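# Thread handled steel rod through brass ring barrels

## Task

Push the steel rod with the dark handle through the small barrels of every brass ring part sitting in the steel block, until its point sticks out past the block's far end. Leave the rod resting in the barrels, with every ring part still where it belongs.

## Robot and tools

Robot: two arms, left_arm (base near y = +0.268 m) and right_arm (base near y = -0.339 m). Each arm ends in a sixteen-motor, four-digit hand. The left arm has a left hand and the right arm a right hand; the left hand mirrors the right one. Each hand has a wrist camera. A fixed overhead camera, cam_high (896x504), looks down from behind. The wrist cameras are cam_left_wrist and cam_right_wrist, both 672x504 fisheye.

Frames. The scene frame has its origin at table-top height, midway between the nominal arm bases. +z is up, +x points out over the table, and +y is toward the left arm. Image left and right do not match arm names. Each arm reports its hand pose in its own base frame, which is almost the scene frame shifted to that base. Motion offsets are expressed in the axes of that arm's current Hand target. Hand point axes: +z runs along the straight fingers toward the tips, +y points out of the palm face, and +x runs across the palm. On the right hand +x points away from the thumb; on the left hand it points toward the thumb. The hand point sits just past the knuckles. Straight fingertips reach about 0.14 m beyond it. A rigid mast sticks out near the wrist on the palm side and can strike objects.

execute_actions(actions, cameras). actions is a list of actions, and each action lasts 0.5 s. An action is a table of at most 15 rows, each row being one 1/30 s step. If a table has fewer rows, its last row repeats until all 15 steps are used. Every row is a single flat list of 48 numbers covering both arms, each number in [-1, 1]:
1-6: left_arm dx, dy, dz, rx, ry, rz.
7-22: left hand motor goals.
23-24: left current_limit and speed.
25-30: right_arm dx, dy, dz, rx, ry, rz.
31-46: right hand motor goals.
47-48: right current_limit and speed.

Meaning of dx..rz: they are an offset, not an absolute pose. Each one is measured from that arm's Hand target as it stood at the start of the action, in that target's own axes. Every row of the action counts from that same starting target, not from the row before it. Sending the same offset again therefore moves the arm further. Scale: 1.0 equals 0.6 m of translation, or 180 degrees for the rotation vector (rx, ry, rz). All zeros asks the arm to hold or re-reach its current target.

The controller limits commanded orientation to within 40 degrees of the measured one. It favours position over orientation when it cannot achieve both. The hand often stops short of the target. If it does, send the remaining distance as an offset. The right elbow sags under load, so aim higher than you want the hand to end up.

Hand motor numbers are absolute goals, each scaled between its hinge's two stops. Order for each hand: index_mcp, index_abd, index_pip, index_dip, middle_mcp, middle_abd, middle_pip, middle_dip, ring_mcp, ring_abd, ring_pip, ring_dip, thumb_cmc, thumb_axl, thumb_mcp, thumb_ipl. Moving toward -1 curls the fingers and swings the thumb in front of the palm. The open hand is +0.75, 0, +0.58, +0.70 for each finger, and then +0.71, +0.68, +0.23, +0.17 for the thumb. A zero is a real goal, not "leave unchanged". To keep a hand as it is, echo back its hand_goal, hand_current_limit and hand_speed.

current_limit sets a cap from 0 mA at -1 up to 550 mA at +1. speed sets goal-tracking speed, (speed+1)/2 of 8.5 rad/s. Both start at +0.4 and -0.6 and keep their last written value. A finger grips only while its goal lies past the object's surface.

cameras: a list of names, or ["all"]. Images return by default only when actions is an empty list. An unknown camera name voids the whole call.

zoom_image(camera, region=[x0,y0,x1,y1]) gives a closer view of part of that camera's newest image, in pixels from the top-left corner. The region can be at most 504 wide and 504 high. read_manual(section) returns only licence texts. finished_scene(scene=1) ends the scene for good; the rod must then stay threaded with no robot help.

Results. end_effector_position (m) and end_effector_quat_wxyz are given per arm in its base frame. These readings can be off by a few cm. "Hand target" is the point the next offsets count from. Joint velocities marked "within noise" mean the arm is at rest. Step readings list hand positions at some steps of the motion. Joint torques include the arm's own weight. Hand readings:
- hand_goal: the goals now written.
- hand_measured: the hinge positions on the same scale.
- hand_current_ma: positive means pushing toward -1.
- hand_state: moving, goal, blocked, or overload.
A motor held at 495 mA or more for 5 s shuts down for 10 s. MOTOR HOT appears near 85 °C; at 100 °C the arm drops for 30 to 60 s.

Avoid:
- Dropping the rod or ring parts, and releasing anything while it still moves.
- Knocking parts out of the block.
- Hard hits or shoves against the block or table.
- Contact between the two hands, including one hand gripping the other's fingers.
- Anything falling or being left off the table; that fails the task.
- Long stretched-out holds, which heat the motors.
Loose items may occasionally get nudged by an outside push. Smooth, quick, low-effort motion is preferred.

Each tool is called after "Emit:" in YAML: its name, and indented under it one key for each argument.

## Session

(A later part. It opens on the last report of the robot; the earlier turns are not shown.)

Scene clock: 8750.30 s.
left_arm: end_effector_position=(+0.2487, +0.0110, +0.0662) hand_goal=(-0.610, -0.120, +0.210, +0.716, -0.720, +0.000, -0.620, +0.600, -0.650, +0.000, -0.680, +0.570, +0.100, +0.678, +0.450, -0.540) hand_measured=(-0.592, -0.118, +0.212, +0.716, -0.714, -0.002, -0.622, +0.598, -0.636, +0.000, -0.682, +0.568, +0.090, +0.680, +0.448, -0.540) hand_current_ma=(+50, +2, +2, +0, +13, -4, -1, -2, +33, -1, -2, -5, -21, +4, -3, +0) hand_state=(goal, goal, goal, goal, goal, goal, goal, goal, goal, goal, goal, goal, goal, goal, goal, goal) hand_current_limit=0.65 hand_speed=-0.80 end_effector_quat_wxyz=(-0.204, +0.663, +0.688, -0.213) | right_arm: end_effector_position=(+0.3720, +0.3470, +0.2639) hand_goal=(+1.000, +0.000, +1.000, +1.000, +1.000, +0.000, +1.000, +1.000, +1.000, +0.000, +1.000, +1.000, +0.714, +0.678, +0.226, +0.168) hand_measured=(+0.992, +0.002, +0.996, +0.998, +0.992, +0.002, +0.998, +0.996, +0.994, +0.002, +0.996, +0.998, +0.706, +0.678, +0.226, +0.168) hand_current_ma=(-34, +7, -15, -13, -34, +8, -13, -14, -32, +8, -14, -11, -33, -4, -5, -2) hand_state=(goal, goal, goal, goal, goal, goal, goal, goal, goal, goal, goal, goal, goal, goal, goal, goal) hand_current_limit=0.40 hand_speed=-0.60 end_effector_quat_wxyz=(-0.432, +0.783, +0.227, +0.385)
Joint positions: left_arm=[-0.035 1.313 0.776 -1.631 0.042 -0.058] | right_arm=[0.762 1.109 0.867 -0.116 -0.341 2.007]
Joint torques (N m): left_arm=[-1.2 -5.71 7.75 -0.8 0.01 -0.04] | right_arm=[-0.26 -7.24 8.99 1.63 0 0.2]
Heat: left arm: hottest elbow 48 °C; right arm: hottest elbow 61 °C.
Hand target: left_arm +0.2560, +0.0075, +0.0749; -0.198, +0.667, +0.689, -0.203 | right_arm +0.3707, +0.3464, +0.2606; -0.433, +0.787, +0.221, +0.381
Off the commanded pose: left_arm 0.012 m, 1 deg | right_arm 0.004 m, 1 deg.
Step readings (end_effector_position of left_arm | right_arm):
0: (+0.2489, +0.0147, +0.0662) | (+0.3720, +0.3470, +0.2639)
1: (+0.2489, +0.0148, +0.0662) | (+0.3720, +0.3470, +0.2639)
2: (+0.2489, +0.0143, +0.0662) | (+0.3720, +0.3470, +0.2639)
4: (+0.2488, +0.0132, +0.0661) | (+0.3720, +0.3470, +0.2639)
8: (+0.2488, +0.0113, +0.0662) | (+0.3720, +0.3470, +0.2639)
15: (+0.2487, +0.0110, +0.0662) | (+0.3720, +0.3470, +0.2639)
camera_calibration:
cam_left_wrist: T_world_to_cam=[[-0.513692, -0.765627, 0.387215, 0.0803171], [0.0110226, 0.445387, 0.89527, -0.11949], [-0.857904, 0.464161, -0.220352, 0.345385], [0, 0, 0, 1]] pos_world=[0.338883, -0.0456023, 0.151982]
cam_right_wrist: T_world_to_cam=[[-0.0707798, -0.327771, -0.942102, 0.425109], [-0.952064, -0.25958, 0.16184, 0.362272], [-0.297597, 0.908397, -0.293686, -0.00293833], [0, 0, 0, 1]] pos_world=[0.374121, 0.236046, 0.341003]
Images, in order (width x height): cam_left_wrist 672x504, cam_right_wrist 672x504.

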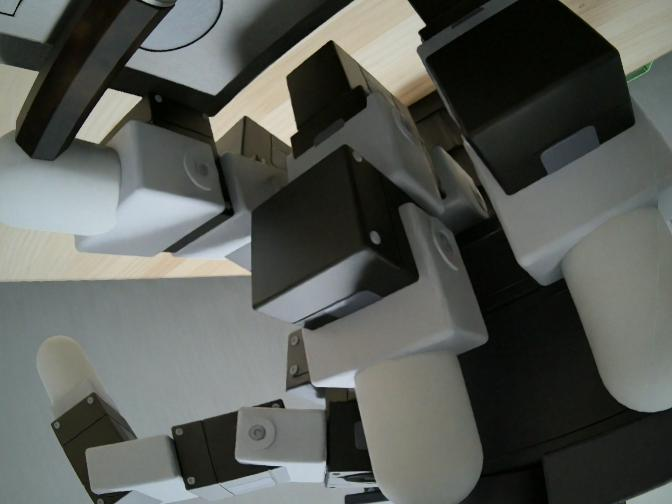

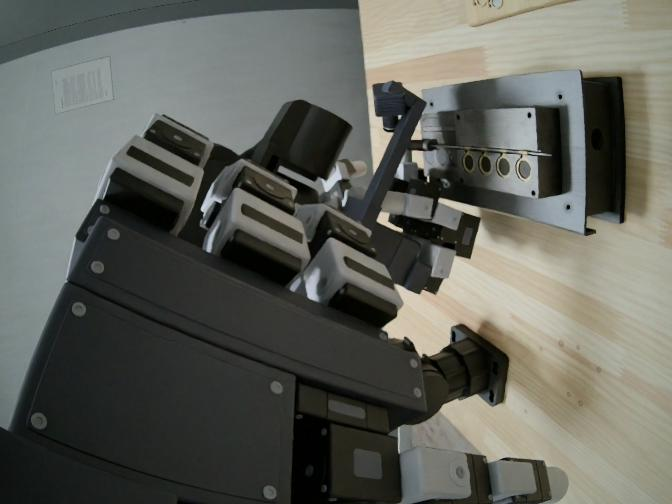

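Emit:
execute_actions:
  actions:
    - [[-0.0066,-0.0002,0.0001,0,0,0,-0.61,-0.12,0.21,0.715,-0.72,0,-0.62,0.6,-0.65,0,-0.68,0.57,0.1,0.678,0.45,-0.54,0.65,-0.8,0,0,0,0,0,0,1,0,1,1,1,0,1,1,1,0,1,1,0.714,0.678,0.226,0.168,0.4,-0.6]]
    - [[-0.0066,-0.0002,0.0001,0,0,0,-0.61,-0.12,0.21,0.715,-0.72,0,-0.62,0.6,-0.65,0,-0.68,0.57,0.1,0.678,0.45,-0.54,0.65,-0.8,0,0,0,0,0,0,1,0,1,1,1,0,1,1,1,0,1,1,0.714,0.678,0.226,0.168,0.4,-0.6]]
  cameras: ["cam_right_wrist"]

Emit:
zoom_image:
  camera: "cam_right_wrist"
  region: [380, 95, 480, 195]

Emit:
zoom_image:
  camera: "cam_right_wrist"
  region: [455, 140, 565, 195]

Scene clock: 8766.53 s.
left_arm: end_effector_position=(+0.2481, +0.0034, +0.0662) hand_goal=(-0.610, -0.120, +0.210, +0.716, -0.720, +0.000, -0.620, +0.600, -0.650, +0.000, -0.680, +0.570, +0.100, +0.678, +0.450, -0.540) hand_measured=(-0.592, -0.118, +0.212, +0.716, -0.714, -0.002, -0.622, +0.598, -0.636, +0.000, -0.682, +0.568, +0.090, +0.680, +0.448, -0.540) hand_current_ma=(+49, +2, +2, +0, +14, -4, -1, -2, +33, -1, -2, -5, -21, +4, -3, +0) hand_state=(goal, goal, goal, goal, goal, goal, goal, goal, goal, goal, goal, goal, goal, goal, goal, goal) hand_current_limit=0.65 hand_speed=-0.80 end_effector_quat_wxyz=(-0.205, +0.663, +0.688, -0.213) | right_arm: end_effector_position=(+0.3720, +0.3470, +0.2639) hand_goal=(+1.000, +0.000, +1.000, +1.000, +1.000, +0.000, +1.000, +1.000, +1.000, +0.000, +1.000, +1.000, +0.714, +0.678, +0.226, +0.168) hand_measured=(+0.992, +0.002, +0.996, +0.998, +0.992, +0.002, +0.998, +0.996, +0.994, +0.002, +0.996, +0.998, +0.706, +0.678, +0.226, +0.168) hand_current_ma=(-34, +7, -15, -13, -34, +8, -13, -14, -32, +8, -14, -11, -33, -4, -5, -2) hand_state=(goal, goal, goal, goal, goal, goal, goal, goal, goal, goal, goal, goal, goal, goal, goal, goal) hand_current_limit=0.40 hand_speed=-0.60 end_effector_quat_wxyz=(-0.432, +0.783, +0.227, +0.385)
Joint positions: left_arm=[-0.064 1.313 0.776 -1.631 0.057 -0.082] | right_arm=[0.762 1.109 0.867 -0.116 -0.341 2.007]
Joint torques (N m): left_arm=[-1.55 -5.66 7.76 -0.79 0.01 -0.1] | right_arm=[-0.32 -7.24 8.99 1.65 0 0.21]
Heat: left arm: hottest elbow 47 °C; right arm: hottest elbow 61 °C.
Hand target: left_arm +0.2560, -0.0004, +0.0749; -0.198, +0.667, +0.689, -0.203 | right_arm +0.3707, +0.3464, +0.2606; -0.433, +0.787, +0.221, +0.381
Off the commanded pose: left_arm 0.012 m, 1 deg | right_arm 0.004 m, 1 deg.
Step readings (end_effector_position of left_arm | right_arm):
0: (+0.2487, +0.0111, +0.0662) | (+0.3720, +0.3470, +0.2639)
1: (+0.2487, +0.0110, +0.0662) | (+0.3720, +0.3470, +0.2639)
2: (+0.2486, +0.0105, +0.0662) | (+0.3720, +0.3470, +0.2639)
4: (+0.2486, +0.0095, +0.0662) | (+0.3720, +0.3470, +0.2639)
8: (+0.2485, +0.0074, +0.0662) | (+0.3720, +0.3470, +0.2639)
15: (+0.2484, +0.0071, +0.0662) | (+0.3720, +0.3470, +0.2639)
16: (+0.2484, +0.0070, +0.0662) | (+0.3720, +0.3470, +0.2639)
17: (+0.2484, +0.0067, +0.0662) | (+0.3720, +0.3470, +0.2639)
19: (+0.2483, +0.0056, +0.0662) | (+0.3720, +0.3470, +0.2639)
23: (+0.2482, +0.0036, +0.0662) | (+0.3720, +0.3470, +0.2639)
30: (+0.2481, +0.0033, +0.0662) | (+0.3720, +0.3470, +0.2639)
camera_calibration:
cam_right_wrist: T_world_to_cam=[[-0.0707798, -0.327771, -0.942102, 0.425109], [-0.952064, -0.25958, 0.16184, 0.362272], [-0.297597, 0.908397, -0.293686, -0.00293833], [0, 0, 0, 1]] pos_world=[0.374121, 0.236046, 0.341003]
Images, in order (width x height): cam_right_wrist 672x504.

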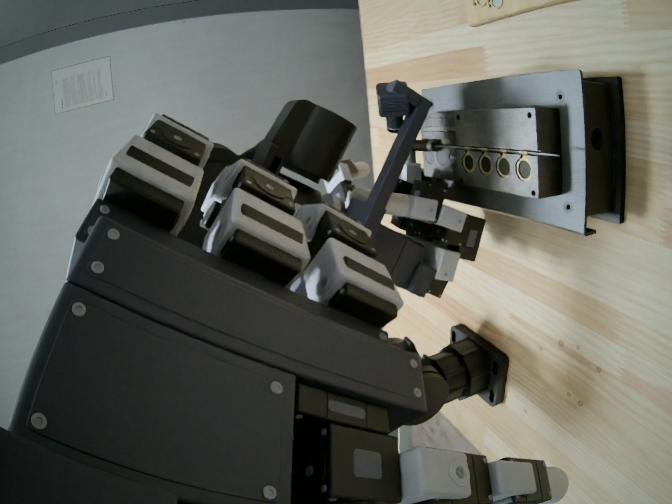

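Scaled by 5.040 from the camera's 672x504 image, which has a finer 960x720 frame.

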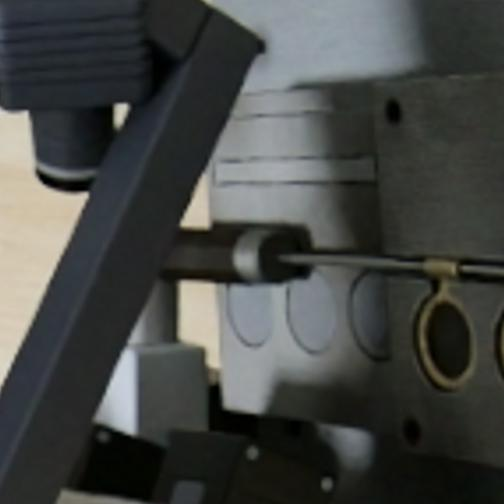

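Scaled by 4.582 from the camera's 672x504 image, which has a finer 960x720 frame.

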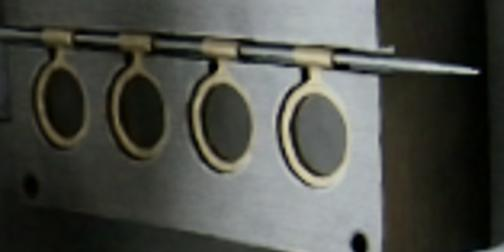

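Emit:
execute_actions:
  actions:
    - [[0.025,0.0008,-0.0005,0,0,0,-0.61,-0.12,0.21,0.715,-0.72,0,-0.62,0.6,-0.65,0,-0.68,0.57,0.1,0.678,0.45,-0.54,0.65,-0.8,0,0,0,0,0,0,1,0,1,1,1,0,1,1,1,0,1,1,0.714,0.678,0.226,0.168,0.4,-0.6]]
    - [[0.033,0.001,-0.0006,0,0,0,-0.61,-0.12,0.21,0.715,-0.72,0,-0.62,0.6,-0.65,0,-0.68,0.57,0.1,0.678,0.45,-0.54,0.65,-0.8,0,0,0,0,0,0,1,0,1,1,1,0,1,1,1,0,1,1,0.714,0.678,0.226,0.168,0.4,-0.6]]
    - [[0.033,0.001,-0.0006,0,0,0,-0.61,-0.12,0.21,0.715,-0.72,0,-0.62,0.6,-0.65,0,-0.68,0.57,0.1,0.678,0.45,-0.54,0.65,-0.8,0,0,0,0,0,0,1,0,1,1,1,0,1,1,1,0,1,1,0.714,0.678,0.226,0.168,0.4,-0.6]]
  cameras: ["cam_right_wrist"]

Emit:
zoom_image:
  camera: "cam_right_wrist"
  region: [380, 95, 480, 195]

Emit:
zoom_image:
  camera: "cam_right_wrist"
  region: [455, 140, 565, 195]

Scene clock: 8775.47 s.
left_arm: end_effector_position=(+0.2476, +0.0507, +0.0664) hand_goal=(-0.610, -0.120, +0.210, +0.716, -0.720, +0.000, -0.620, +0.600, -0.650, +0.000, -0.680, +0.570, +0.100, +0.678, +0.450, -0.540) hand_measured=(-0.592, -0.118, +0.212, +0.716, -0.714, -0.002, -0.622, +0.598, -0.636, +0.000, -0.682, +0.568, +0.090, +0.680, +0.448, -0.540) hand_current_ma=(+49, +2, +2, +0, +13, -4, -1, -2, +33, -1, -2, -5, -21, +4, -3, +0) hand_state=(goal, goal, goal, goal, goal, goal, goal, goal, goal, goal, goal, goal, goal, goal, goal, goal) hand_current_limit=0.65 hand_speed=-0.80 end_effector_quat_wxyz=(-0.207, +0.665, +0.686, -0.210) | right_arm: end_effector_position=(+0.3720, +0.3470, +0.2639) hand_goal=(+1.000, +0.000, +1.000, +1.000, +1.000, +0.000, +1.000, +1.000, +1.000, +0.000, +1.000, +1.000, +0.714, +0.678, +0.226, +0.168) hand_measured=(+0.992, +0.002, +0.996, +0.998, +0.992, +0.002, +0.998, +0.996, +0.994, +0.002, +0.996, +0.998, +0.706, +0.678, +0.226, +0.168) hand_current_ma=(-34, +7, -15, -13, -34, +8, -13, -14, -32, +8, -14, -11, -33, -4, -5, -2) hand_state=(goal, goal, goal, goal, goal, goal, goal, goal, goal, goal, goal, goal, goal, goal, goal, goal) hand_current_limit=0.40 hand_speed=-0.60 end_effector_quat_wxyz=(-0.432, +0.783, +0.227, +0.385)
Joint positions: left_arm=[0.102 1.313 0.776 -1.631 -0.046 0.058] | right_arm=[0.762 1.109 0.867 -0.116 -0.341 2.007]
Joint torques (N m): left_arm=[0.85 -5.19 7.94 -0.81 -0.14 0.06] | right_arm=[-0.32 -7.24 8.99 1.63 -0.01 0.21]
Heat: left arm: hottest elbow 47 °C; right arm: hottest elbow 61 °C.
Hand target: left_arm +0.2562, +0.0542, +0.0749; -0.198, +0.667, +0.689, -0.203 | right_arm +0.3707, +0.3464, +0.2606; -0.433, +0.787, +0.221, +0.381
Off the commanded pose: left_arm 0.013 m, 1 deg | right_arm 0.004 m, 1 deg.
Step readings (end_effector_position of left_arm | right_arm):
0: (+0.2481, +0.0034, +0.0663) | (+0.3720, +0.3470, +0.2639)
1: (+0.2481, +0.0034, +0.0663) | (+0.3720, +0.3470, +0.2639)
2: (+0.2481, +0.0040, +0.0663) | (+0.3720, +0.3470, +0.2639)
4: (+0.2484, +0.0058, +0.0665) | (+0.3720, +0.3470, +0.2639)
8: (+0.2487, +0.0099, +0.0665) | (+0.3720, +0.3470, +0.2639)
15: (+0.2488, +0.0120, +0.0664) | (+0.3720, +0.3470, +0.2639)
16: (+0.2489, +0.0122, +0.0664) | (+0.3720, +0.3470, +0.2639)
17: (+0.2491, +0.0138, +0.0665) | (+0.3720, +0.3470, +0.2639)
19: (+0.2493, +0.0190, +0.0666) | (+0.3720, +0.3470, +0.2639)
23: (+0.2489, +0.0307, +0.0666) | (+0.3720, +0.3470, +0.2639)
30: (+0.2490, +0.0320, +0.0664) | (+0.3720, +0.3470, +0.2639)
31: (+0.2490, +0.0321, +0.0664) | (+0.3720, +0.3470, +0.2639)
32: (+0.2491, +0.0337, +0.0665) | (+0.3720, +0.3470, +0.2639)
34: (+0.2489, +0.0385, +0.0666) | (+0.3720, +0.3470, +0.2639)
38: (+0.2475, +0.0498, +0.0666) | (+0.3720, +0.3470, +0.2639)
45: (+0.2474, +0.0513, +0.0664) | (+0.3720, +0.3470, +0.2639)
camera_calibration:
cam_right_wrist: T_world_to_cam=[[-0.0707798, -0.327771, -0.942102, 0.425109], [-0.952064, -0.25958, 0.16184, 0.362272], [-0.297597, 0.908397, -0.293686, -0.00293833], [0, 0, 0, 1]] pos_world=[0.374121, 0.236046, 0.341003]
Images, in order (width x height): cam_right_wrist 672x504.

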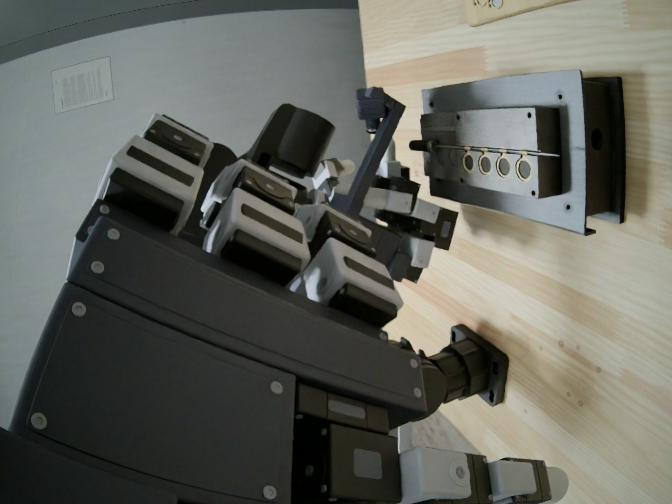

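Scaled by 5.040 from the camera's 672x504 image, which has a finer 960x720 frame.

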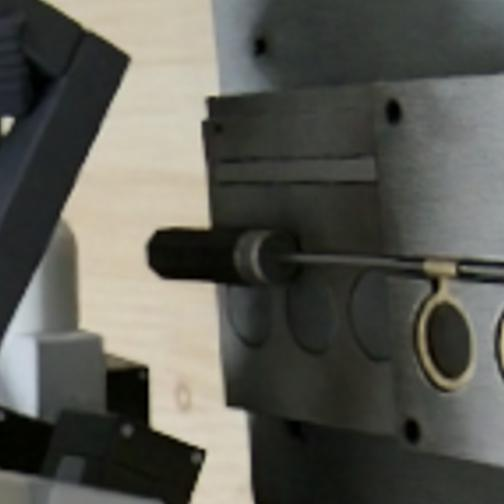

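Scaled by 4.582 from the camera's 672x504 image, which has a finer 960x720 frame.

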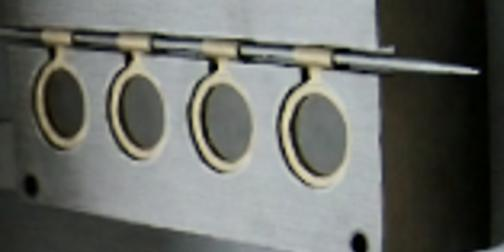

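Emit:
finished_scene:
  scene: 1

The scene is finished: the task was done.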